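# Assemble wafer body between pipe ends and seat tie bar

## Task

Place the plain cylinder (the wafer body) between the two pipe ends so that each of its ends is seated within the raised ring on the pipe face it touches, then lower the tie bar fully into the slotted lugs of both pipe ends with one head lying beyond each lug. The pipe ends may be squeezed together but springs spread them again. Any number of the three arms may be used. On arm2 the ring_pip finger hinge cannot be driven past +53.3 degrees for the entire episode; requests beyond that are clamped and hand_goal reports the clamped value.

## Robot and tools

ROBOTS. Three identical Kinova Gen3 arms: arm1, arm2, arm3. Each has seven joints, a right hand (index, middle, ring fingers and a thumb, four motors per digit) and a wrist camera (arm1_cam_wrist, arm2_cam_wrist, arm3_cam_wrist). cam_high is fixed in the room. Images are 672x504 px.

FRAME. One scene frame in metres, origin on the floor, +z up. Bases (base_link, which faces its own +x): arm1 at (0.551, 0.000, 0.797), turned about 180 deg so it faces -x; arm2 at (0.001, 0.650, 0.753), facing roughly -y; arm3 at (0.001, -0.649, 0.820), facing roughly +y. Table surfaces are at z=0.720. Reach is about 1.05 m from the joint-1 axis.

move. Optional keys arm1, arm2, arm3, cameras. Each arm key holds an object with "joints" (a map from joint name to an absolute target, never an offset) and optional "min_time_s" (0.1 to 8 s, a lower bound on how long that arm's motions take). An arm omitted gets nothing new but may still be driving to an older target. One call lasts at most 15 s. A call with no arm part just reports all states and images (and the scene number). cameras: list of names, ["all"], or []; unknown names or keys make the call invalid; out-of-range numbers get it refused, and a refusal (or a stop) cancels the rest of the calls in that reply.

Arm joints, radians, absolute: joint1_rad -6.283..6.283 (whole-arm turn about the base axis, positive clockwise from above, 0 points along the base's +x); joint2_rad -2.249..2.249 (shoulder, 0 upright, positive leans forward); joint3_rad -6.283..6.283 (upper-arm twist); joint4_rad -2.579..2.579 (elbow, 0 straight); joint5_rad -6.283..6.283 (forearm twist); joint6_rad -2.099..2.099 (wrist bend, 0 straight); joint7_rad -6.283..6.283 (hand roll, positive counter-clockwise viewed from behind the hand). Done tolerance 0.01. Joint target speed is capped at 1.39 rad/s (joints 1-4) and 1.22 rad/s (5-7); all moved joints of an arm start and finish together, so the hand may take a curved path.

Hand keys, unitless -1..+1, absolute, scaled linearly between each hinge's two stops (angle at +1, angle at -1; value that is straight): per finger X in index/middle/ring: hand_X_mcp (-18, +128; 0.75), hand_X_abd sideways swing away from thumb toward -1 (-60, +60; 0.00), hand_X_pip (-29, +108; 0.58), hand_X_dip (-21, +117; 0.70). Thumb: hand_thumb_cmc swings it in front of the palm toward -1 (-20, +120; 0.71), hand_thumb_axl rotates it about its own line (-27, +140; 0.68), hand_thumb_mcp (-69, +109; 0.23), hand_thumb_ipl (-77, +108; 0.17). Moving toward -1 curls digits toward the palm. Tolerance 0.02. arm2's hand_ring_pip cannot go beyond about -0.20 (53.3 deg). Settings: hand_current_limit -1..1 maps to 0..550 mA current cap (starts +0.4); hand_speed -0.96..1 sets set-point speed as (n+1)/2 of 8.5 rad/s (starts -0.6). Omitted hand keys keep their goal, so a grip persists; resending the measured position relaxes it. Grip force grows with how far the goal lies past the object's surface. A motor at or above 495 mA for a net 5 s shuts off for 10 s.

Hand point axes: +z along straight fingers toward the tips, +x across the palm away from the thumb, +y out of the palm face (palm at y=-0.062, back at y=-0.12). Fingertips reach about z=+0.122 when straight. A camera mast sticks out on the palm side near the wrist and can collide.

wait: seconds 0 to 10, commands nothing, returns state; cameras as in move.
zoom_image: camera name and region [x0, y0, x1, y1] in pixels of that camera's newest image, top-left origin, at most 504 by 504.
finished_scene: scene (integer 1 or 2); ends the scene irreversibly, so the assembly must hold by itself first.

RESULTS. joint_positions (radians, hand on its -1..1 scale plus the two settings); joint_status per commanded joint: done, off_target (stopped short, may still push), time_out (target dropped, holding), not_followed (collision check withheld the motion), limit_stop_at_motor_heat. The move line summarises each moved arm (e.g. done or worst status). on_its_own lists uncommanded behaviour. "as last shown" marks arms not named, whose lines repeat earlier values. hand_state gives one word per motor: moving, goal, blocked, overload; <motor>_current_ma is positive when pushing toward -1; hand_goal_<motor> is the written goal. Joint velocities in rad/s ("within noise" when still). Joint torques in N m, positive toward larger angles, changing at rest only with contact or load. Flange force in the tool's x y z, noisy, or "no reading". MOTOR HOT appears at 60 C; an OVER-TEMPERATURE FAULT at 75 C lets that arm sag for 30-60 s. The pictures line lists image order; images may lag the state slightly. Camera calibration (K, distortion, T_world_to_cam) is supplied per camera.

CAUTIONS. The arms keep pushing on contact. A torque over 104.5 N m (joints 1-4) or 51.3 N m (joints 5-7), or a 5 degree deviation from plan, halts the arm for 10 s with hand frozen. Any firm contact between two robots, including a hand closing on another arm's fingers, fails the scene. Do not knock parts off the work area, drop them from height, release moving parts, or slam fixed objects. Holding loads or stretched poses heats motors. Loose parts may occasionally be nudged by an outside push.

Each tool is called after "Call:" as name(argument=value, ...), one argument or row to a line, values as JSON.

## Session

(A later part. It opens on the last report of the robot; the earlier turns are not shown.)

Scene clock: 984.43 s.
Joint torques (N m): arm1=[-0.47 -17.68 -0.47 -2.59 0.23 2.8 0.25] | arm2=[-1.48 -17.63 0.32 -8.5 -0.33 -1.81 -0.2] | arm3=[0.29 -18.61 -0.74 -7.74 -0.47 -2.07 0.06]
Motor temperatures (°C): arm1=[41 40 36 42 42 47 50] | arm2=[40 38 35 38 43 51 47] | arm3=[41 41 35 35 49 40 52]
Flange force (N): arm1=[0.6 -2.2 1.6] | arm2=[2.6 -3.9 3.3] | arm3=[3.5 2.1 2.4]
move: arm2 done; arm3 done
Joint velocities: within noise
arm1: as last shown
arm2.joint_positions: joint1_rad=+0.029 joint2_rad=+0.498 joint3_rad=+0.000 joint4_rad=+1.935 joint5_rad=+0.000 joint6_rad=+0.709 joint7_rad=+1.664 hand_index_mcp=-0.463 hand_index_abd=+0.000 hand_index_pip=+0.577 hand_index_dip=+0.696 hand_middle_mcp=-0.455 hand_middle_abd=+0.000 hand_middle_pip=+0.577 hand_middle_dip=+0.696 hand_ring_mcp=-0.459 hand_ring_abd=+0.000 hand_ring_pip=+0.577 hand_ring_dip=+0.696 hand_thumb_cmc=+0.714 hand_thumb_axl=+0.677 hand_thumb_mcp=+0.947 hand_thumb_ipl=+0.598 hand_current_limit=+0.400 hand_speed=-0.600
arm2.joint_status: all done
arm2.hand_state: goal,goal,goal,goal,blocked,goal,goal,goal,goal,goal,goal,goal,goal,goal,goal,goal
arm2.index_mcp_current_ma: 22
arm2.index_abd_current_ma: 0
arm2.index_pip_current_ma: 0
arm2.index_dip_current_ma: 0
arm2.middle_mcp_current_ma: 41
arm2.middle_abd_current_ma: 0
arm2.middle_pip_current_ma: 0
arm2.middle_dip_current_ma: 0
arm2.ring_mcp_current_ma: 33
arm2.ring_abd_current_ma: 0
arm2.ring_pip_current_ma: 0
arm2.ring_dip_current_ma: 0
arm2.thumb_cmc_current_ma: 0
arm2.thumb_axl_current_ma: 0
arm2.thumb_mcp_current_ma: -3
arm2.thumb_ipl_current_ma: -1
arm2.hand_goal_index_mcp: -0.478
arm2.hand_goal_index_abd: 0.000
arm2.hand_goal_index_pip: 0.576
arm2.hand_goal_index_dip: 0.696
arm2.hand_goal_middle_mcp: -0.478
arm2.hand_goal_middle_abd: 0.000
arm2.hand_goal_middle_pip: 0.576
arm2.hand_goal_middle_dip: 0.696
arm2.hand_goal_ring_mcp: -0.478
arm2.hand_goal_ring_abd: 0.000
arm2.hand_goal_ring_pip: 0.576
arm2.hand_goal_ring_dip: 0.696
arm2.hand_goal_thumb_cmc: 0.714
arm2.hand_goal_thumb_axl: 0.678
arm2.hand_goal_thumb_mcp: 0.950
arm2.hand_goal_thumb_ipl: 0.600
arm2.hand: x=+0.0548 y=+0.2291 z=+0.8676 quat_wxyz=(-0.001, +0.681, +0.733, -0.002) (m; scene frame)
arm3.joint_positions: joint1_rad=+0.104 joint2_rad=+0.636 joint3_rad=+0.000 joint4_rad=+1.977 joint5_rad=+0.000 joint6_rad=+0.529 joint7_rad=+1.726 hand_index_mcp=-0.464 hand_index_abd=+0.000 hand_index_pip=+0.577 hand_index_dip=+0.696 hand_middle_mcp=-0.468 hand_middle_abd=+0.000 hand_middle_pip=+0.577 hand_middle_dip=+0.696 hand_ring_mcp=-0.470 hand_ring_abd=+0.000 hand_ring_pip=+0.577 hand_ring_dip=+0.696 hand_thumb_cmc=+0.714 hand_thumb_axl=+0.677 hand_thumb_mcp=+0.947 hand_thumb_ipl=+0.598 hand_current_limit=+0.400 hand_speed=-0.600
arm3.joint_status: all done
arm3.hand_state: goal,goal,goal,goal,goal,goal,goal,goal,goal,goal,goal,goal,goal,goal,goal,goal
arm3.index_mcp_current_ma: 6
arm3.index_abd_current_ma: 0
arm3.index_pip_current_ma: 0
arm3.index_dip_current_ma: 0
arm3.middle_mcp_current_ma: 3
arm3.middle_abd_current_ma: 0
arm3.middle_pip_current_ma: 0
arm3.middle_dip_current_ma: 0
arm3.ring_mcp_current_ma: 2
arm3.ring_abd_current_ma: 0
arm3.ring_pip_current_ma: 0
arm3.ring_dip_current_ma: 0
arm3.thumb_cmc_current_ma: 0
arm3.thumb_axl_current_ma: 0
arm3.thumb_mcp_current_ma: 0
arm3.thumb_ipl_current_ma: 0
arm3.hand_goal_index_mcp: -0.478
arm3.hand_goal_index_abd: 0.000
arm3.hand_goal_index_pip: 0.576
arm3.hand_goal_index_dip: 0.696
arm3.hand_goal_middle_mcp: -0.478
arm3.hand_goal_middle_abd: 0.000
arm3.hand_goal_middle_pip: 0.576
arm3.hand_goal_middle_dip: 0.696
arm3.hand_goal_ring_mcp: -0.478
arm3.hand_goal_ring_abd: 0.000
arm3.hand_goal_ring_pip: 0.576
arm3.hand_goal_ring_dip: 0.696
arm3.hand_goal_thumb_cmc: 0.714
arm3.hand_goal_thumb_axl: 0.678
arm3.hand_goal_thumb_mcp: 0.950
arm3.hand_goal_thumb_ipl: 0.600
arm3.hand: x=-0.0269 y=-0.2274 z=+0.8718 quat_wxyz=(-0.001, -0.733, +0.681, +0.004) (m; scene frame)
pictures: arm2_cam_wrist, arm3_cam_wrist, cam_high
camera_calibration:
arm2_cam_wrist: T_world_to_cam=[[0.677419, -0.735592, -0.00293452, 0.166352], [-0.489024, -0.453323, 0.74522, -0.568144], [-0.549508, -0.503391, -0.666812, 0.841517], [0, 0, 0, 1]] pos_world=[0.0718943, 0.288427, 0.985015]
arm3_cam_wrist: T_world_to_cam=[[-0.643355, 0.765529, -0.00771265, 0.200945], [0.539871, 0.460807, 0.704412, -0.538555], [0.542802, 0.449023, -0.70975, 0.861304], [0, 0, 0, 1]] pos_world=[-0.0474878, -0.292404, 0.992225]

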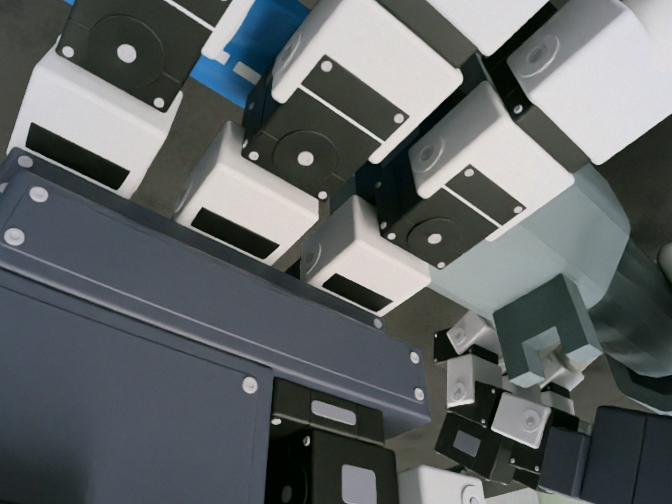

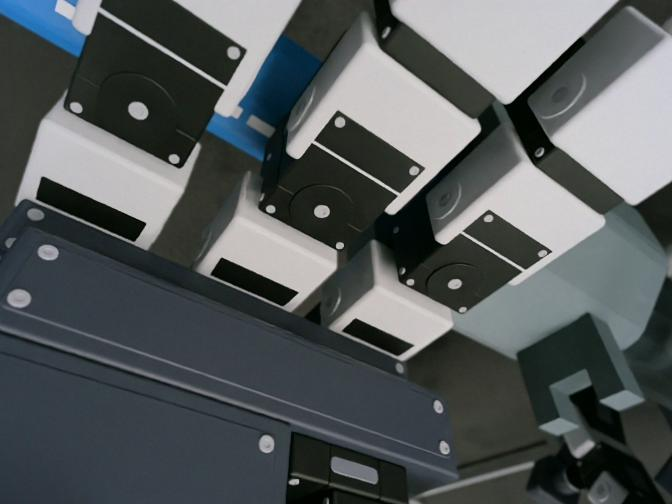

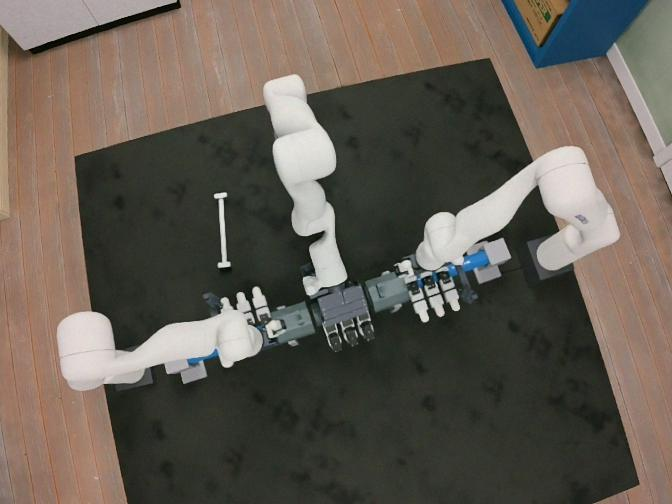

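Call:
move(
  arm3={"joints":{"joint1_rad":0.1023,"joint2_rad":0.6422,"joint3_rad":0,"joint4_rad":1.9607,"joint5_rad":0,"joint6_rad":0.5387,"joint7_rad":1.7239},"min_time_s":2},
  arm2={"joints":{"joint1_rad":0.0273,"joint2_rad":0.5065,"joint3_rad":0,"joint4_rad":1.9187,"joint5_rad":0,"joint6_rad":0.7164,"joint7_rad":1.6626},"min_time_s":2},
  cameras=["cam_high","arm2_cam_wrist","arm3_cam_wrist"],
)

Call:
zoom_image(
  camera="cam_high",
  region=[260, 260, 350, 350],
)

Call:
zoom_image(
  camera="arm2_cam_wrist",
  region=[472, 150, 672, 400],
)

Call:
zoom_image(
  camera="arm3_cam_wrist",
  region=[472, 180, 672, 430],
)

Scene clock: 1000.67 s.
Joint torques (N m): arm1=[-0.44 -17.76 -0.5 -2.66 0.22 2.77 0.23] | arm2=[-1.84 -17.77 0.04 -9.09 -0.45 -2.13 -0.2] | arm3=[0.14 -18.88 -0.84 -8.4 -0.52 -2.35 -0.03]
Motor temperatures (°C): arm1=[41 40 36 42 42 47 50] | arm2=[40 38 35 38 43 51 47] | arm3=[41 41 35 35 49 40 52]
Flange force (N): arm1=[0.5 -1.8 1.5] | arm2=[4.0 -4.5 2.8] | arm3=[4.8 1.8 2.1]
move: arm2 done; arm3 done
Joint velocities: within noise
arm1: as last shown
arm2.joint_positions: joint1_rad=+0.027 joint2_rad=+0.506 joint3_rad=+0.000 joint4_rad=+1.919 joint5_rad=+0.000 joint6_rad=+0.716 joint7_rad=+1.663 hand_index_mcp=-0.464 hand_index_abd=+0.000 hand_index_pip=+0.577 hand_index_dip=+0.696 hand_middle_mcp=-0.455 hand_middle_abd=+0.000 hand_middle_pip=+0.577 hand_middle_dip=+0.696 hand_ring_mcp=-0.459 hand_ring_abd=+0.000 hand_ring_pip=+0.577 hand_ring_dip=+0.696 hand_thumb_cmc=+0.714 hand_thumb_axl=+0.677 hand_thumb_mcp=+0.947 hand_thumb_ipl=+0.598 hand_current_limit=+0.400 hand_speed=-0.600
arm2.joint_status: all done
arm2.hand_state: goal,goal,goal,goal,blocked,goal,goal,goal,goal,goal,goal,goal,goal,goal,goal,goal
arm2.index_mcp_current_ma: 21
arm2.index_abd_current_ma: 0
arm2.index_pip_current_ma: 0
arm2.index_dip_current_ma: 0
arm2.middle_mcp_current_ma: 41
arm2.middle_abd_current_ma: 0
arm2.middle_pip_current_ma: 0
arm2.middle_dip_current_ma: 0
arm2.ring_mcp_current_ma: 33
arm2.ring_abd_current_ma: 0
arm2.ring_pip_current_ma: 0
arm2.ring_dip_current_ma: 0
arm2.thumb_cmc_current_ma: 0
arm2.thumb_axl_current_ma: 0
arm2.thumb_mcp_current_ma: -3
arm2.thumb_ipl_current_ma: -1
arm2.hand_goal_index_mcp: -0.478
arm2.hand_goal_index_abd: 0.000
arm2.hand_goal_index_pip: 0.576
arm2.hand_goal_index_dip: 0.696
arm2.hand_goal_middle_mcp: -0.478
arm2.hand_goal_middle_abd: 0.000
arm2.hand_goal_middle_pip: 0.576
arm2.hand_goal_middle_dip: 0.696
arm2.hand_goal_ring_mcp: -0.478
arm2.hand_goal_ring_abd: 0.000
arm2.hand_goal_ring_pip: 0.576
arm2.hand_goal_ring_dip: 0.696
arm2.hand_goal_thumb_cmc: 0.714
arm2.hand_goal_thumb_axl: 0.678
arm2.hand_goal_thumb_mcp: 0.950
arm2.hand_goal_thumb_ipl: 0.600
arm2.hand: x=+0.0552 y=+0.2241 z=+0.8675 quat_wxyz=(-0.001, +0.681, +0.733, -0.002) (m; scene frame)
arm3.joint_positions: joint1_rad=+0.102 joint2_rad=+0.642 joint3_rad=+0.000 joint4_rad=+1.961 joint5_rad=+0.000 joint6_rad=+0.539 joint7_rad=+1.724 hand_index_mcp=-0.464 hand_index_abd=+0.000 hand_index_pip=+0.577 hand_index_dip=+0.696 hand_middle_mcp=-0.468 hand_middle_abd=+0.000 hand_middle_pip=+0.577 hand_middle_dip=+0.696 hand_ring_mcp=-0.470 hand_ring_abd=+0.000 hand_ring_pip=+0.577 hand_ring_dip=+0.696 hand_thumb_cmc=+0.714 hand_thumb_axl=+0.677 hand_thumb_mcp=+0.947 hand_thumb_ipl=+0.598 hand_current_limit=+0.400 hand_speed=-0.600
arm3.joint_status: all done
arm3.hand_state: goal,goal,goal,goal,goal,goal,goal,goal,goal,goal,goal,goal,goal,goal,goal,goal
arm3.index_mcp_current_ma: 5
arm3.index_abd_current_ma: 0
arm3.index_pip_current_ma: 0
arm3.index_dip_current_ma: 0
arm3.middle_mcp_current_ma: 3
arm3.middle_abd_current_ma: 0
arm3.middle_pip_current_ma: 0
arm3.middle_dip_current_ma: 0
arm3.ring_mcp_current_ma: 2
arm3.ring_abd_current_ma: 0
arm3.ring_pip_current_ma: 0
arm3.ring_dip_current_ma: 0
arm3.thumb_cmc_current_ma: 0
arm3.thumb_axl_current_ma: 0
arm3.thumb_mcp_current_ma: 0
arm3.thumb_ipl_current_ma: 0
arm3.hand_goal_index_mcp: -0.478
arm3.hand_goal_index_abd: 0.000
arm3.hand_goal_index_pip: 0.576
arm3.hand_goal_index_dip: 0.696
arm3.hand_goal_middle_mcp: -0.478
arm3.hand_goal_middle_abd: 0.000
arm3.hand_goal_middle_pip: 0.576
arm3.hand_goal_middle_dip: 0.696
arm3.hand_goal_ring_mcp: -0.478
arm3.hand_goal_ring_abd: 0.000
arm3.hand_goal_ring_pip: 0.576
arm3.hand_goal_ring_dip: 0.696
arm3.hand_goal_thumb_cmc: 0.714
arm3.hand_goal_thumb_axl: 0.678
arm3.hand_goal_thumb_mcp: 0.950
arm3.hand_goal_thumb_ipl: 0.600
arm3.hand: x=-0.0274 y=-0.2224 z=+0.8718 quat_wxyz=(-0.001, -0.733, +0.681, +0.004) (m; scene frame)
pictures: arm2_cam_wrist, arm3_cam_wrist, cam_high
camera_calibration:
arm2_cam_wrist: T_world_to_cam=[[0.677495, -0.735521, -0.00294145, 0.162385], [-0.488949, -0.453355, 0.74525, -0.570241], [-0.549481, -0.503465, -0.666778, 0.839207], [0, 0, 0, 1]] pos_world=[0.0722946, 0.283427, 0.985015]
arm3_cam_wrist: T_world_to_cam=[[-0.643279, 0.765593, -0.00772229, 0.196827], [0.539937, 0.460779, 0.70438, -0.540563], [0.542826, 0.448943, -0.709781, 0.85934], [0, 0, 0, 1]] pos_world=[-0.0479877, -0.287404, 0.992225]

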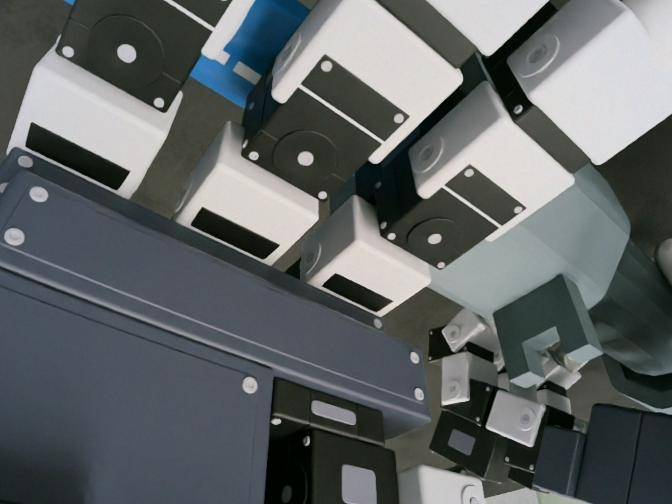

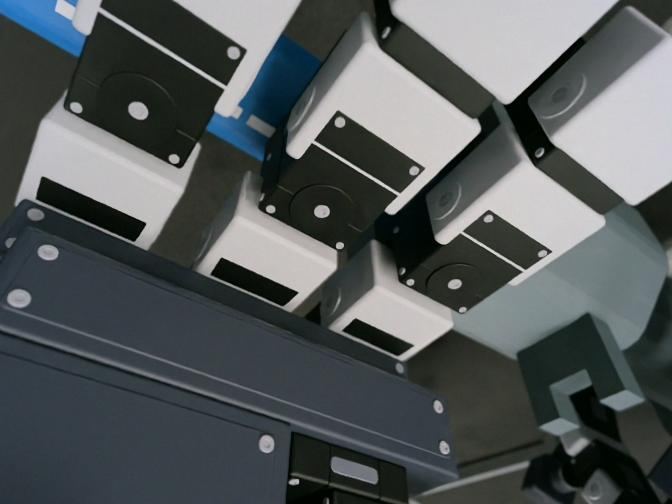

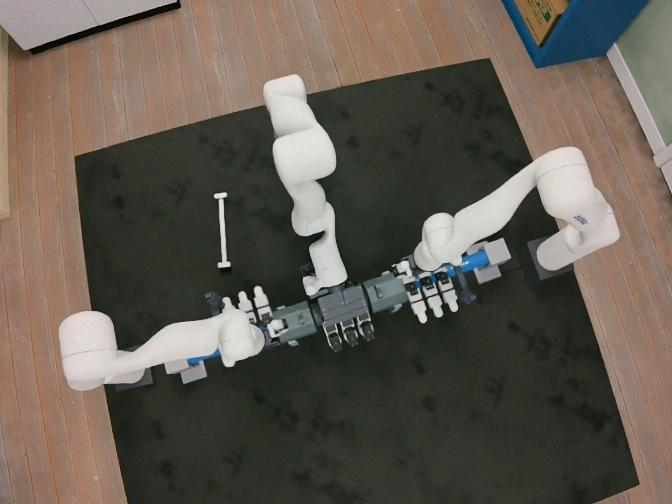

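Scaled by 5.600.

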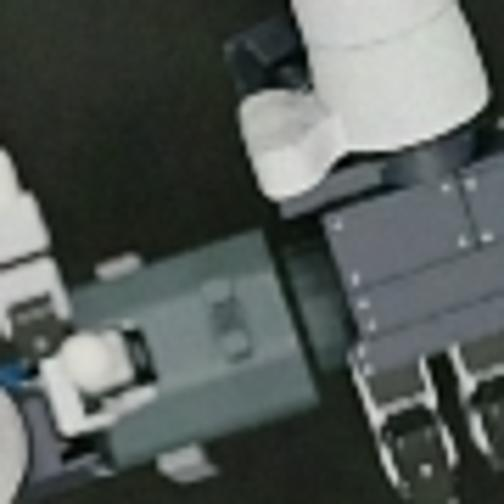

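Scaled by 2.016.

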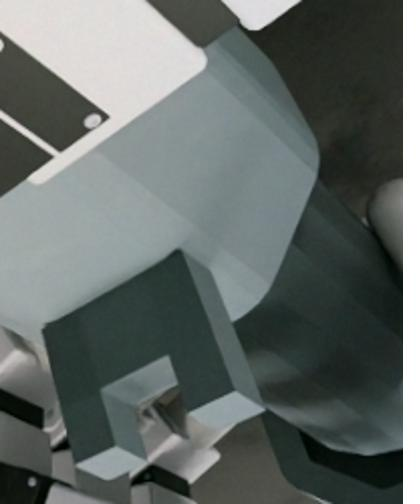

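Scaled by 2.016.

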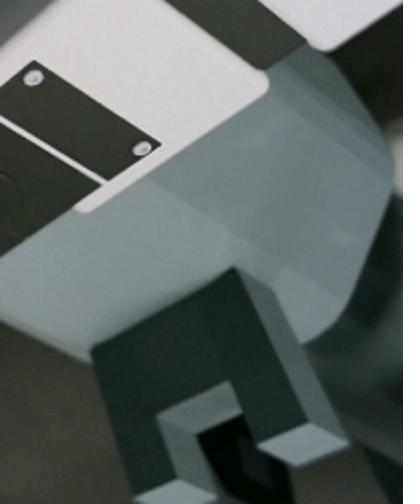

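Call:
move(
  arm3={"joints":{"joint1_rad":0.1003,"joint2_rad":0.6486,"joint3_rad":0,"joint4_rad":1.9443,"joint5_rad":0,"joint6_rad":0.5487,"joint7_rad":1.7219},"min_time_s":2},
  arm2={"joints":{"joint1_rad":0.0261,"joint2_rad":0.5147,"joint3_rad":0,"joint4_rad":1.9026,"joint5_rad":0,"joint6_rad":0.7243,"joint7_rad":1.6614},"min_time_s":2},
  cameras=["cam_high","arm2_cam_wrist","arm3_cam_wrist"],
)

Call:
zoom_image(
  camera="cam_high",
  region=[260, 260, 350, 350],
)

Call:
zoom_image(
  camera="arm2_cam_wrist",
  region=[472, 150, 672, 400],
)

Call:
zoom_image(
  camera="arm3_cam_wrist",
  region=[472, 180, 672, 430],
)

Scene clock: 1024.67 s.
Joint torques (N m): arm1=[-0.51 -17.71 -0.45 -2.66 0.2 2.72 0.23] | arm2=[-2.09 -17.84 -0.18 -9.64 -0.56 -2.49 -0.19] | arm3=[0.01 -19.24 -1 -8.99 -0.64 -2.71 -0.08]
Motor temperatures (°C): arm1=[41 40 36 42 42 47 50] | arm2=[40 38 35 38 43 51 47] | arm3=[41 41 35 35 49 40 52]
Flange force (N): arm1=[0.7 -1.7 1.3] | arm2=[5.3 -4.9 2.0] | arm3=[5.7 1.5 1.8]
move: arm2 done; arm3 done
Joint velocities: within noise
arm1: as last shown
arm2.joint_positions: joint1_rad=+0.026 joint2_rad=+0.515 joint3_rad=+0.000 joint4_rad=+1.903 joint5_rad=+0.000 joint6_rad=+0.724 joint7_rad=+1.661 hand_index_mcp=-0.464 hand_index_abd=+0.000 hand_index_pip=+0.577 hand_index_dip=+0.696 hand_middle_mcp=-0.455 hand_middle_abd=+0.000 hand_middle_pip=+0.577 hand_middle_dip=+0.696 hand_ring_mcp=-0.459 hand_ring_abd=+0.000 hand_ring_pip=+0.577 hand_ring_dip=+0.696 hand_thumb_cmc=+0.714 hand_thumb_axl=+0.677 hand_thumb_mcp=+0.947 hand_thumb_ipl=+0.598 hand_current_limit=+0.400 hand_speed=-0.600
arm2.joint_status: all done
arm2.hand_state: goal,goal,goal,goal,blocked,goal,goal,goal,goal,goal,goal,goal,goal,goal,goal,goal
arm2.index_mcp_current_ma: 20
arm2.index_abd_current_ma: 0
arm2.index_pip_current_ma: 0
arm2.index_dip_current_ma: 0
arm2.middle_mcp_current_ma: 41
arm2.middle_abd_current_ma: 0
arm2.middle_pip_current_ma: 0
arm2.middle_dip_current_ma: 0
arm2.ring_mcp_current_ma: 33
arm2.ring_abd_current_ma: 0
arm2.ring_pip_current_ma: 0
arm2.ring_dip_current_ma: 0
arm2.thumb_cmc_current_ma: 0
arm2.thumb_axl_current_ma: 0
arm2.thumb_mcp_current_ma: -3
arm2.thumb_ipl_current_ma: -1
arm2.hand_goal_index_mcp: -0.478
arm2.hand_goal_index_abd: 0.000
arm2.hand_goal_index_pip: 0.576
arm2.hand_goal_index_dip: 0.696
arm2.hand_goal_middle_mcp: -0.478
arm2.hand_goal_middle_abd: 0.000
arm2.hand_goal_middle_pip: 0.576
arm2.hand_goal_middle_dip: 0.696
arm2.hand_goal_ring_mcp: -0.478
arm2.hand_goal_ring_abd: 0.000
arm2.hand_goal_ring_pip: 0.576
arm2.hand_goal_ring_dip: 0.696
arm2.hand_goal_thumb_cmc: 0.714
arm2.hand_goal_thumb_axl: 0.678
arm2.hand_goal_thumb_mcp: 0.950
arm2.hand_goal_thumb_ipl: 0.600
arm2.hand: x=+0.0556 y=+0.2192 z=+0.8675 quat_wxyz=(-0.001, +0.681, +0.733, -0.002) (m; scene frame)
arm3.joint_positions: joint1_rad=+0.100 joint2_rad=+0.649 joint3_rad=+0.000 joint4_rad=+1.944 joint5_rad=+0.000 joint6_rad=+0.549 joint7_rad=+1.722 hand_index_mcp=-0.465 hand_index_abd=+0.000 hand_index_pip=+0.577 hand_index_dip=+0.696 hand_middle_mcp=-0.468 hand_middle_abd=+0.000 hand_middle_pip=+0.577 hand_middle_dip=+0.696 hand_ring_mcp=-0.470 hand_ring_abd=+0.000 hand_ring_pip=+0.577 hand_ring_dip=+0.696 hand_thumb_cmc=+0.714 hand_thumb_axl=+0.677 hand_thumb_mcp=+0.947 hand_thumb_ipl=+0.598 hand_current_limit=+0.400 hand_speed=-0.600
arm3.joint_status: all done
arm3.hand_state: goal,goal,goal,goal,goal,goal,goal,goal,goal,goal,goal,goal,goal,goal,goal,goal
arm3.index_mcp_current_ma: 5
arm3.index_abd_current_ma: 0
arm3.index_pip_current_ma: 0
arm3.index_dip_current_ma: 0
arm3.middle_mcp_current_ma: 3
arm3.middle_abd_current_ma: 0
arm3.middle_pip_current_ma: 0
arm3.middle_dip_current_ma: 0
arm3.ring_mcp_current_ma: 2
arm3.ring_abd_current_ma: 0
arm3.ring_pip_current_ma: 0
arm3.ring_dip_current_ma: 0
arm3.thumb_cmc_current_ma: 0
arm3.thumb_axl_current_ma: 0
arm3.thumb_mcp_current_ma: 0
arm3.thumb_ipl_current_ma: 0
arm3.hand_goal_index_mcp: -0.478
arm3.hand_goal_index_abd: 0.000
arm3.hand_goal_index_pip: 0.576
arm3.hand_goal_index_dip: 0.696
arm3.hand_goal_middle_mcp: -0.478
arm3.hand_goal_middle_abd: 0.000
arm3.hand_goal_middle_pip: 0.576
arm3.hand_goal_middle_dip: 0.696
arm3.hand_goal_ring_mcp: -0.478
arm3.hand_goal_ring_abd: 0.000
arm3.hand_goal_ring_pip: 0.576
arm3.hand_goal_ring_dip: 0.696
arm3.hand_goal_thumb_cmc: 0.714
arm3.hand_goal_thumb_axl: 0.678
arm3.hand_goal_thumb_mcp: 0.950
arm3.hand_goal_thumb_ipl: 0.600
arm3.hand: x=-0.0278 y=-0.2175 z=+0.8719 quat_wxyz=(-0.001, -0.733, +0.681, +0.004) (m; scene frame)
pictures: arm2_cam_wrist, arm3_cam_wrist, cam_high
camera_calibration:
arm2_cam_wrist: T_world_to_cam=[[0.677459, -0.735554, -0.00288605, 0.158467], [-0.488999, -0.453301, 0.74525, -0.572279], [-0.54948, -0.503466, -0.666779, 0.83696], [0, 0, 0, 1]] pos_world=[0.0726945, 0.278527, 0.985015]
arm3_cam_wrist: T_world_to_cam=[[-0.643355, 0.765528, -0.00782167, 0.192895], [0.539846, 0.460887, 0.704378, -0.542577], [0.542826, 0.448943, -0.709782, 0.857357], [0, 0, 0, 1]] pos_world=[-0.0483879, -0.282504, 0.992225]

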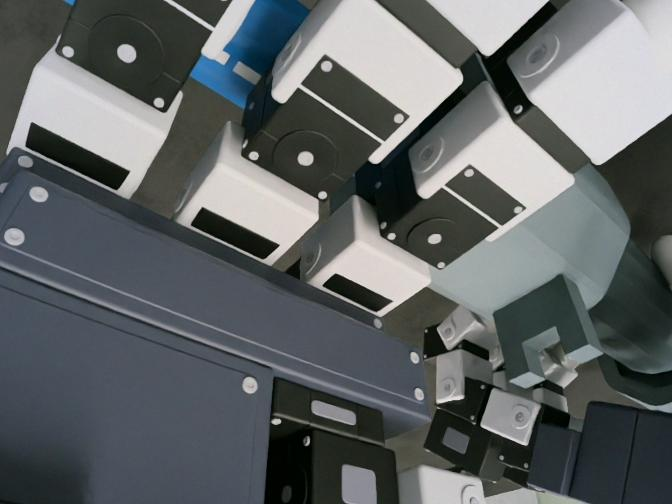

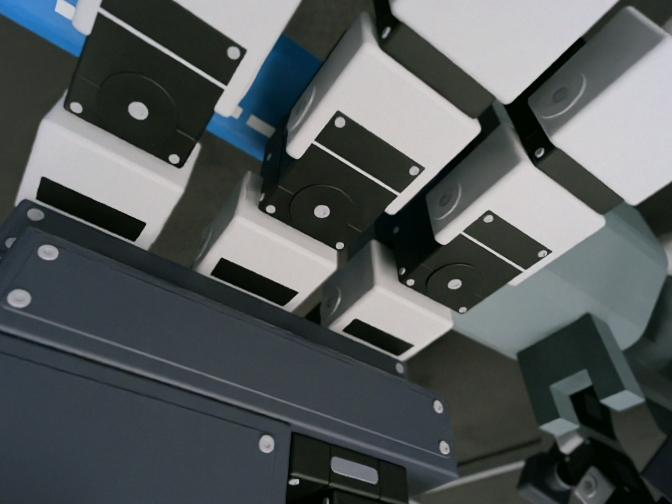

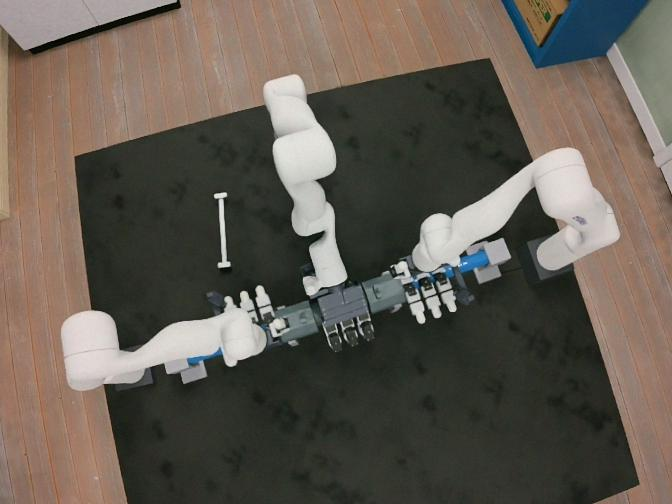

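Scaled by 5.600.

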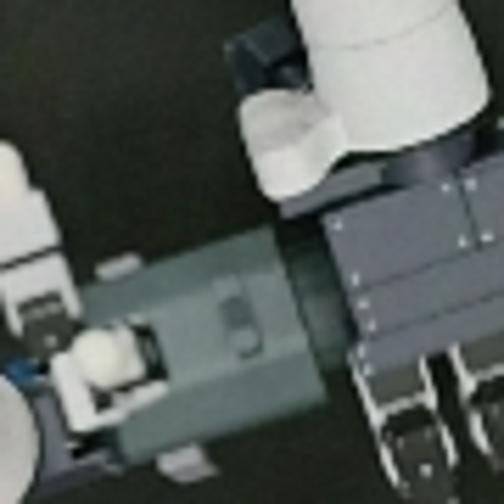

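Scaled by 2.016.

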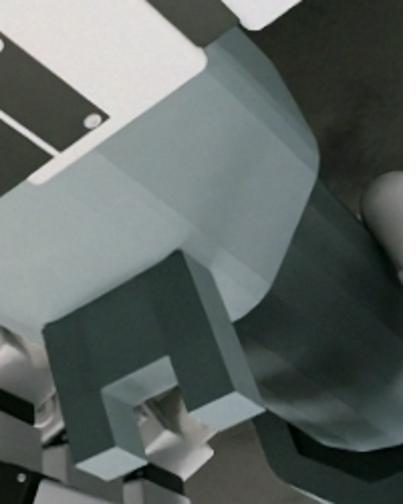

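Scaled by 2.016.

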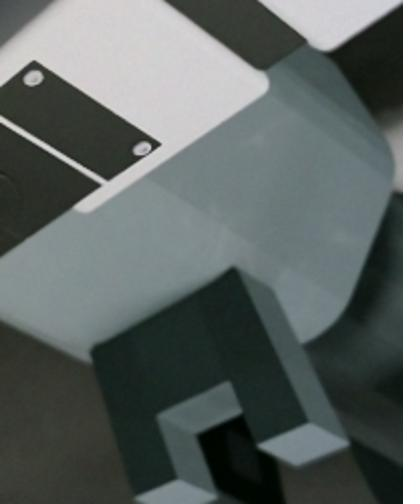

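Call:
zoom_image(
  camera="arm2_cam_wrist",
  region=[580, 310, 672, 410],
)

Call:
zoom_image(
  camera="cam_high",
  region=[300, 290, 330, 330],
)

Scaled by 5.040.

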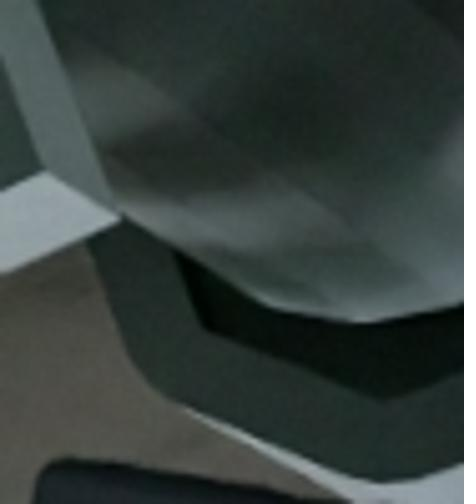

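Scaled by 12.600.

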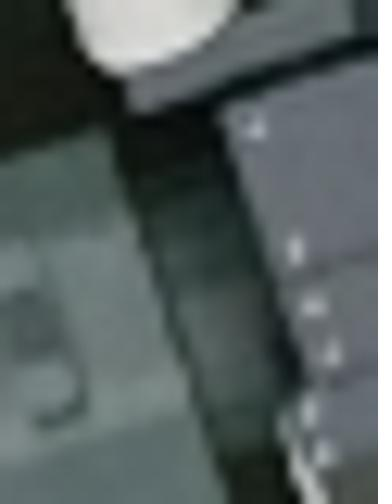

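Call:
zoom_image(
  camera="arm3_cam_wrist",
  region=[560, 340, 672, 504],
)

Call:
zoom_image(
  camera="cam_high",
  region=[340, 270, 390, 330],
)

Scaled by 3.073.

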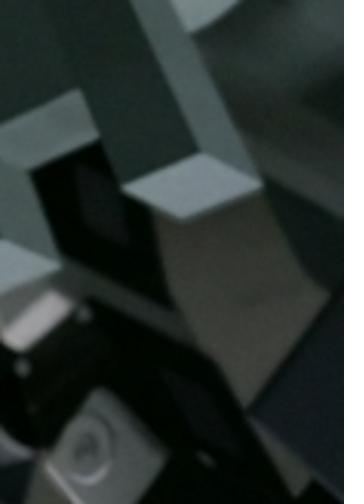

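Scaled by 8.400.

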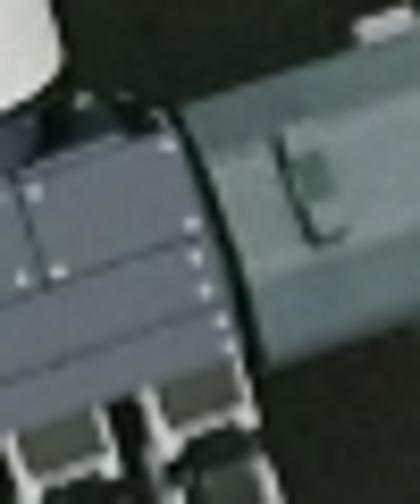

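Call:
move(
  arm2={"joints":{"joint1_rad":0.0249,"joint2_rad":0.5229,"joint3_rad":0,"joint4_rad":1.8865,"joint5_rad":0,"joint6_rad":0.7322,"joint7_rad":1.6602},"min_time_s":2},
  cameras=["cam_high","arm2_cam_wrist"],
)

Call:
zoom_image(
  camera="cam_high",
  region=[290, 280, 340, 340],
)

Call:
zoom_image(
  camera="arm2_cam_wrist",
  region=[580, 200, 672, 410],
)

Scene clock: 1121.20 s.
Joint torques (N m): arm1=[3.16 -17.41 3.37 -2.66 -1.13 2.64 0.83] | arm2=[-3.58 -18.88 -1.52 -16.98 -1.44 -6.92 -0.47] | arm3=[-0.54 -19.44 -1.58 -10.06 -0.83 -3.25 -0.08]
Motor temperatures (°C): arm1=[41 40 36 42 42 47 50] | arm2=[40 39 35 39 42 51 47] | arm3=[41 41 35 36 49 40 52]
Flange force (N): arm1=[-5.9 -2.7 1.1] | arm2=[21.2 -6.7 -1.7] | arm3=[8.1 0.7 1.3]
move: arm2 done
Joint velocities: within noise
arm1, arm3: as last shown
arm1.joint_positions: joint1_rad=+0.009 joint2_rad=+0.838 joint3_rad=+0.000 joint4_rad=+2.232 joint5_rad=+3.190 joint6_rad=+0.979 joint7_rad=+0.010 hand_index_mcp=+0.677 hand_index_abd=+0.000 hand_index_pip=-0.371 hand_index_dip=-0.193 hand_middle_mcp=+0.670 hand_middle_abd=+0.000 hand_middle_pip=-0.380 hand_middle_dip=-0.189 hand_ring_mcp=+0.663 hand_ring_abd=+0.000 hand_ring_pip=-0.389 hand_ring_dip=-0.184 hand_thumb_cmc=-0.780 hand_thumb_axl=+0.699 hand_thumb_mcp=+0.025 hand_thumb_ipl=-0.030 hand_current_limit=+0.750 hand_speed=-0.850
arm1.hand_state: blocked,goal,blocked,goal,blocked,goal,blocked,goal,blocked,goal,blocked,goal,blocked,blocked,blocked,blocked
arm1.index_pip_current_ma: 93
arm1.index_dip_current_ma: 3
arm1.middle_pip_current_ma: 72
arm1.middle_dip_current_ma: 6
arm1.ring_pip_current_ma: 52
arm1.ring_dip_current_ma: 11
arm1.thumb_cmc_current_ma: 69
arm1.thumb_axl_current_ma: 23
arm1.thumb_ipl_current_ma: 364
arm2.joint_positions: joint1_rad=+0.025 joint2_rad=+0.523 joint3_rad=+0.000 joint4_rad=+1.887 joint5_rad=+0.000 joint6_rad=+0.732 joint7_rad=+1.660 hand_index_mcp=-0.469 hand_index_abd=+0.000 hand_index_pip=+0.577 hand_index_dip=+0.696 hand_middle_mcp=-0.455 hand_middle_abd=+0.000 hand_middle_pip=+0.577 hand_middle_dip=+0.696 hand_ring_mcp=-0.459 hand_ring_abd=+0.000 hand_ring_pip=+0.577 hand_ring_dip=+0.696 hand_thumb_cmc=+0.714 hand_thumb_axl=+0.677 hand_thumb_mcp=+0.947 hand_thumb_ipl=+0.598 hand_current_limit=+0.400 hand_speed=-0.600
arm2.joint_status: all done
arm2.hand_state: goal,goal,goal,goal,blocked,goal,goal,goal,goal,goal,goal,goal,goal,goal,goal,goal
arm2.index_mcp_current_ma: 12
arm2.index_abd_current_ma: 0
arm2.index_pip_current_ma: 0
arm2.index_dip_current_ma: 0
arm2.middle_mcp_current_ma: 41
arm2.middle_abd_current_ma: 0
arm2.middle_pip_current_ma: 0
arm2.middle_dip_current_ma: 0
arm2.ring_mcp_current_ma: 33
arm2.ring_abd_current_ma: 0
arm2.ring_pip_current_ma: 0
arm2.ring_dip_current_ma: 0
arm2.thumb_cmc_current_ma: 0
arm2.thumb_axl_current_ma: 0
arm2.thumb_mcp_current_ma: -3
arm2.thumb_ipl_current_ma: -1
arm2.hand_goal_index_mcp: -0.478
arm2.hand_goal_index_abd: 0.000
arm2.hand_goal_index_pip: 0.576
arm2.hand_goal_index_dip: 0.696
arm2.hand_goal_middle_mcp: -0.478
arm2.hand_goal_middle_abd: 0.000
arm2.hand_goal_middle_pip: 0.576
arm2.hand_goal_middle_dip: 0.696
arm2.hand_goal_ring_mcp: -0.478
arm2.hand_goal_ring_abd: 0.000
arm2.hand_goal_ring_pip: 0.576
arm2.hand_goal_ring_dip: 0.696
arm2.hand_goal_thumb_cmc: 0.714
arm2.hand_goal_thumb_axl: 0.678
arm2.hand_goal_thumb_mcp: 0.950
arm2.hand_goal_thumb_ipl: 0.600
arm2.hand: x=+0.0560 y=+0.2143 z=+0.8674 quat_wxyz=(-0.001, +0.681, +0.733, -0.002) (m; scene frame)
pictures: arm2_cam_wrist, cam_high
camera_calibration:
arm2_cam_wrist: T_world_to_cam=[[0.677459, -0.735554, -0.00288605, 0.154591], [-0.488999, -0.453301, 0.74525, -0.57423], [-0.54948, -0.503466, -0.666779, 0.834646], [0, 0, 0, 1]] pos_world=[0.0730945, 0.273627, 0.984915]

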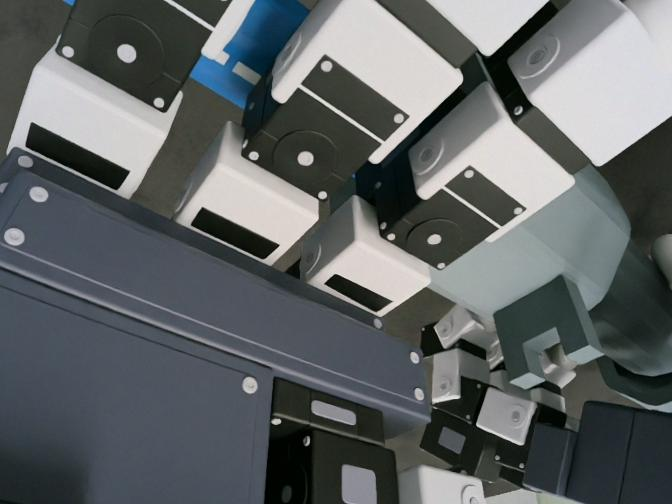

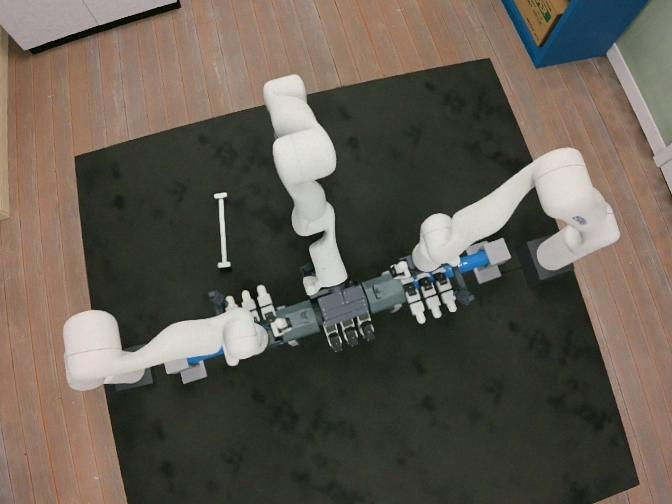

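Scaled by 8.400.

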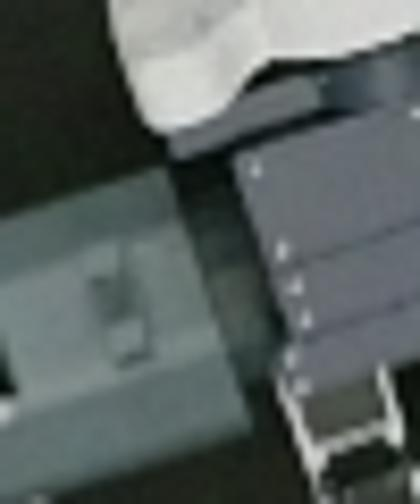

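Scaled by 2.400.

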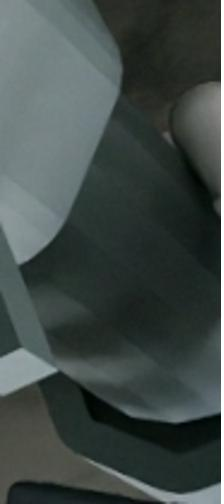

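Call:
zoom_image(
  camera="arm2_cam_wrist",
  region=[580, 310, 672, 410],
)

Call:
zoom_image(
  camera="arm2_cam_wrist",
  region=[572, 210, 672, 320],
)

Scaled by 5.040.

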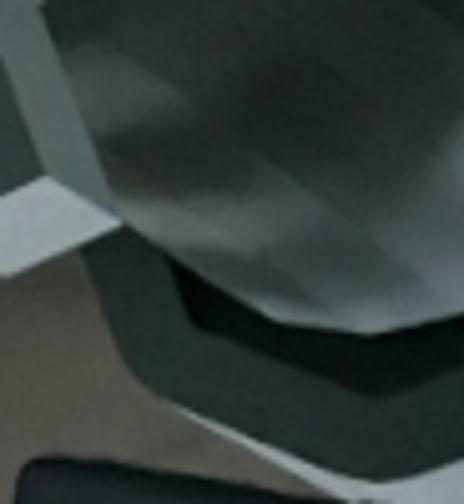

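Scaled by 4.582.

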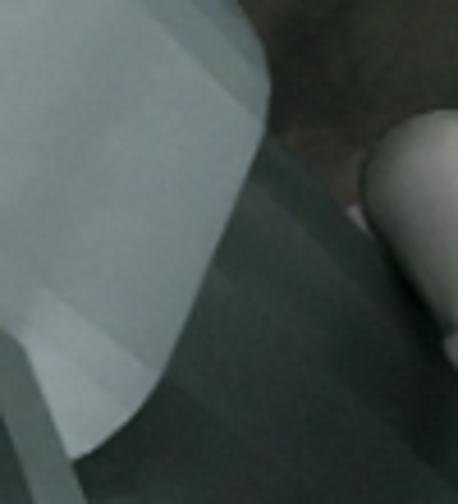

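Call:
move(
  arm2={"joints":{"joint1_rad":0.0273,"joint2_rad":0.5065,"joint3_rad":0,"joint4_rad":1.9187,"joint5_rad":0,"joint6_rad":0.7164,"joint7_rad":1.6626},"min_time_s":2},
  arm3={"joints":{"joint1_rad":0.1023,"joint2_rad":0.6422,"joint3_rad":0,"joint4_rad":1.9607,"joint5_rad":0,"joint6_rad":0.5387,"joint7_rad":1.7239},"min_time_s":2},
  cameras=["cam_high","arm2_cam_wrist"],
)

Call:
zoom_image(
  camera="arm2_cam_wrist",
  region=[572, 300, 672, 420],
)

Call:
zoom_image(
  camera="cam_high",
  region=[290, 280, 340, 340],
)

Scene clock: 1244.83 s.
Joint torques (N m): arm1=[-0.45 -17.81 -0.45 -2.65 0.25 2.74 0.27] | arm2=[-1.41 -18.95 0.45 -8.52 -0.3 -1.51 -0.15] | arm3=[0.34 -19.39 -0.77 -7.26 -0.45 -1.62 0.04]
Motor temperatures (°C): arm1=[41 40 36 41 42 47 49] | arm2=[40 39 35 42 42 51 47] | arm3=[40 41 35 36 49 41 52]
Flange force (N): arm1=[0.5 -1.6 1.5] | arm2=[1.1 -3.8 6.3] | arm3=[1.8 1.8 4.6]
move: arm2 done; arm3 done
Joint velocities: within noise
arm1.joint_positions: joint1_rad=+0.009 joint2_rad=+0.838 joint3_rad=+0.000 joint4_rad=+2.232 joint5_rad=+3.190 joint6_rad=+0.979 joint7_rad=+0.010 hand_index_mcp=+0.677 hand_index_abd=+0.000 hand_index_pip=-0.372 hand_index_dip=-0.193 hand_middle_mcp=+0.670 hand_middle_abd=+0.000 hand_middle_pip=-0.380 hand_middle_dip=-0.189 hand_ring_mcp=+0.663 hand_ring_abd=+0.000 hand_ring_pip=-0.389 hand_ring_dip=-0.185 hand_thumb_cmc=-0.780 hand_thumb_axl=+0.699 hand_thumb_mcp=+0.026 hand_thumb_ipl=-0.030 hand_current_limit=+0.750 hand_speed=-0.850
arm1.joint_status: not commanded
arm1.hand_state: blocked,goal,blocked,goal,blocked,goal,blocked,goal,blocked,goal,blocked,goal,blocked,blocked,blocked,blocked
arm1.index_mcp_current_ma: 71
arm1.index_abd_current_ma: 0
arm1.index_pip_current_ma: 92
arm1.index_dip_current_ma: 3
arm1.middle_mcp_current_ma: 56
arm1.middle_abd_current_ma: 0
arm1.middle_pip_current_ma: 71
arm1.middle_dip_current_ma: 6
arm1.ring_mcp_current_ma: 41
arm1.ring_abd_current_ma: 0
arm1.ring_pip_current_ma: 51
arm1.ring_dip_current_ma: 10
arm1.thumb_cmc_current_ma: 69
arm1.thumb_axl_current_ma: 23
arm1.thumb_mcp_current_ma: 481
arm1.thumb_ipl_current_ma: 364
arm1.hand_goal_index_mcp: 0.630
arm1.hand_goal_index_abd: 0.000
arm1.hand_goal_index_pip: -0.430
arm1.hand_goal_index_dip: -0.200
arm1.hand_goal_middle_mcp: 0.630
arm1.hand_goal_middle_abd: 0.000
arm1.hand_goal_middle_pip: -0.430
arm1.hand_goal_middle_dip: -0.200
arm1.hand_goal_ring_mcp: 0.630
arm1.hand_goal_ring_abd: 0.000
arm1.hand_goal_ring_pip: -0.430
arm1.hand_goal_ring_dip: -0.200
arm1.hand_goal_thumb_cmc: -0.828
arm1.hand_goal_thumb_axl: 0.678
arm1.hand_goal_thumb_mcp: -0.220
arm1.hand_goal_thumb_ipl: -0.130
arm1.hand: x=-0.0022 y=-0.0260 z=+0.8237 quat_wxyz=(-0.338, +0.585, +0.638, -0.368) (m; scene frame)
arm2.joint_positions: joint1_rad=+0.027 joint2_rad=+0.506 joint3_rad=+0.000 joint4_rad=+1.919 joint5_rad=+0.000 joint6_rad=+0.716 joint7_rad=+1.663 hand_index_mcp=-0.465 hand_index_abd=+0.000 hand_index_pip=+0.577 hand_index_dip=+0.696 hand_middle_mcp=-0.455 hand_middle_abd=+0.000 hand_middle_pip=+0.577 hand_middle_dip=+0.696 hand_ring_mcp=-0.459 hand_ring_abd=+0.000 hand_ring_pip=+0.577 hand_ring_dip=+0.696 hand_thumb_cmc=+0.714 hand_thumb_axl=+0.677 hand_thumb_mcp=+0.947 hand_thumb_ipl=+0.598 hand_current_limit=+0.400 hand_speed=-0.600
arm2.joint_status: all done
arm2.hand_state: goal,goal,goal,goal,blocked,goal,goal,goal,goal,goal,goal,goal,goal,goal,goal,goal
arm2.index_mcp_current_ma: 18
arm2.index_abd_current_ma: 0
arm2.index_pip_current_ma: 0
arm2.index_dip_current_ma: 0
arm2.middle_mcp_current_ma: 41
arm2.middle_abd_current_ma: 0
arm2.middle_pip_current_ma: 0
arm2.middle_dip_current_ma: 0
arm2.ring_mcp_current_ma: 33
arm2.ring_abd_current_ma: 0
arm2.ring_pip_current_ma: 0
arm2.ring_dip_current_ma: 0
arm2.thumb_cmc_current_ma: 0
arm2.thumb_axl_current_ma: 0
arm2.thumb_mcp_current_ma: -3
arm2.thumb_ipl_current_ma: -1
arm2.hand_goal_index_mcp: -0.478
arm2.hand_goal_index_abd: 0.000
arm2.hand_goal_index_pip: 0.576
arm2.hand_goal_index_dip: 0.696
arm2.hand_goal_middle_mcp: -0.478
arm2.hand_goal_middle_abd: 0.000
arm2.hand_goal_middle_pip: 0.576
arm2.hand_goal_middle_dip: 0.696
arm2.hand_goal_ring_mcp: -0.478
arm2.hand_goal_ring_abd: 0.000
arm2.hand_goal_ring_pip: 0.576
arm2.hand_goal_ring_dip: 0.696
arm2.hand_goal_thumb_cmc: 0.714
arm2.hand_goal_thumb_axl: 0.678
arm2.hand_goal_thumb_mcp: 0.950
arm2.hand_goal_thumb_ipl: 0.600
arm2.hand: x=+0.0552 y=+0.2241 z=+0.8675 quat_wxyz=(-0.001, +0.681, +0.732, -0.002) (m; scene frame)
arm3.joint_positions: joint1_rad=+0.102 joint2_rad=+0.642 joint3_rad=+0.000 joint4_rad=+1.961 joint5_rad=+0.000 joint6_rad=+0.539 joint7_rad=+1.724 hand_index_mcp=-0.465 hand_index_abd=+0.000 hand_index_pip=+0.577 hand_index_dip=+0.696 hand_middle_mcp=-0.468 hand_middle_abd=+0.000 hand_middle_pip=+0.577 hand_middle_dip=+0.696 hand_ring_mcp=-0.470 hand_ring_abd=+0.000 hand_ring_pip=+0.577 hand_ring_dip=+0.696 hand_thumb_cmc=+0.714 hand_thumb_axl=+0.677 hand_thumb_mcp=+0.947 hand_thumb_ipl=+0.598 hand_current_limit=+0.400 hand_speed=-0.600
arm3.joint_status: all done
arm3.hand_state: goal,goal,goal,goal,goal,goal,goal,goal,goal,goal,goal,goal,goal,goal,goal,goal
arm3.index_mcp_current_ma: 5
arm3.index_abd_current_ma: 0
arm3.index_pip_current_ma: 0
arm3.index_dip_current_ma: 0
arm3.middle_mcp_current_ma: 3
arm3.middle_abd_current_ma: 0
arm3.middle_pip_current_ma: 0
arm3.middle_dip_current_ma: 0
arm3.ring_mcp_current_ma: 2
arm3.ring_abd_current_ma: 0
arm3.ring_pip_current_ma: 0
arm3.ring_dip_current_ma: 0
arm3.thumb_cmc_current_ma: 0
arm3.thumb_axl_current_ma: 0
arm3.thumb_mcp_current_ma: 0
arm3.thumb_ipl_current_ma: 0
arm3.hand_goal_index_mcp: -0.478
arm3.hand_goal_index_abd: 0.000
arm3.hand_goal_index_pip: 0.576
arm3.hand_goal_index_dip: 0.696
arm3.hand_goal_middle_mcp: -0.478
arm3.hand_goal_middle_abd: 0.000
arm3.hand_goal_middle_pip: 0.576
arm3.hand_goal_middle_dip: 0.696
arm3.hand_goal_ring_mcp: -0.478
arm3.hand_goal_ring_abd: 0.000
arm3.hand_goal_ring_pip: 0.576
arm3.hand_goal_ring_dip: 0.696
arm3.hand_goal_thumb_cmc: 0.714
arm3.hand_goal_thumb_axl: 0.678
arm3.hand_goal_thumb_mcp: 0.950
arm3.hand_goal_thumb_ipl: 0.600
arm3.hand: x=-0.0274 y=-0.2224 z=+0.8718 quat_wxyz=(-0.001, -0.733, +0.681, +0.004) (m; scene frame)
pictures: arm2_cam_wrist, cam_high
camera_calibration:
arm2_cam_wrist: T_world_to_cam=[[0.677419, -0.735592, -0.00293452, 0.162403], [-0.489024, -0.453323, 0.74522, -0.570215], [-0.549508, -0.503391, -0.666812, 0.83922], [0, 0, 0, 1]] pos_world=[0.0722943, 0.283427, 0.985015]

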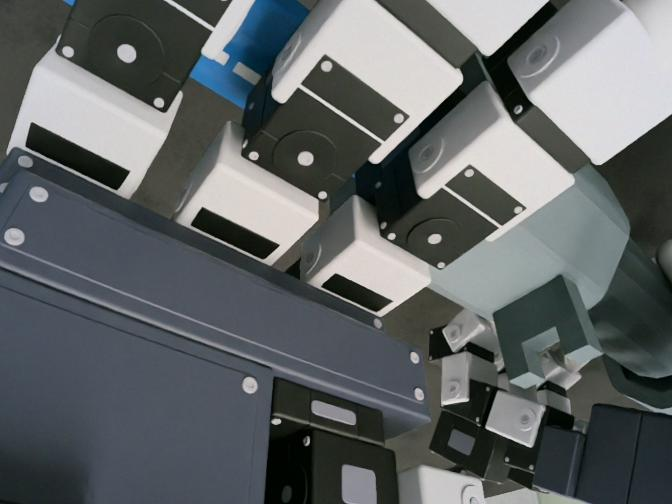

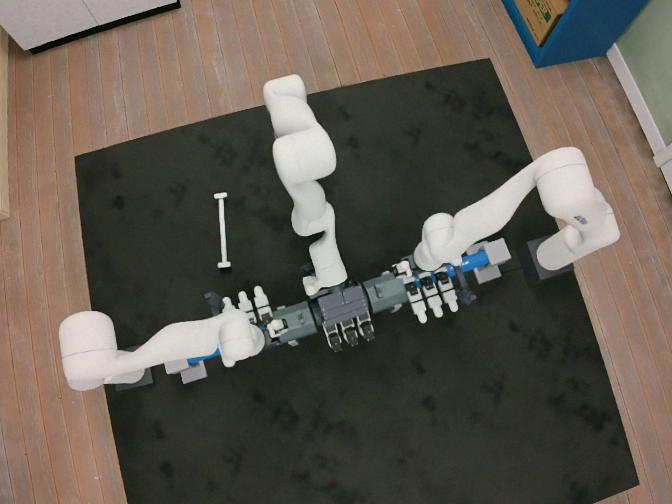

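Scaled by 4.200.

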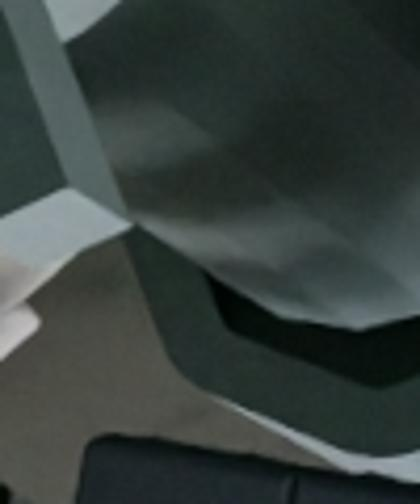

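Scaled by 8.400.

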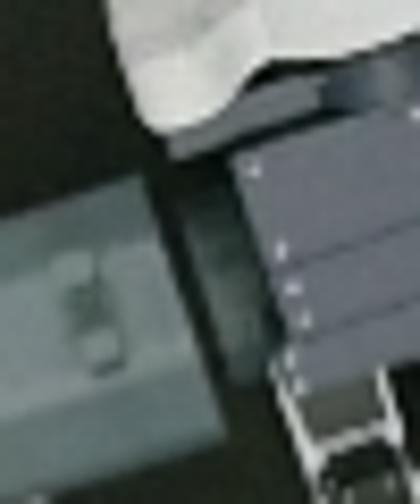

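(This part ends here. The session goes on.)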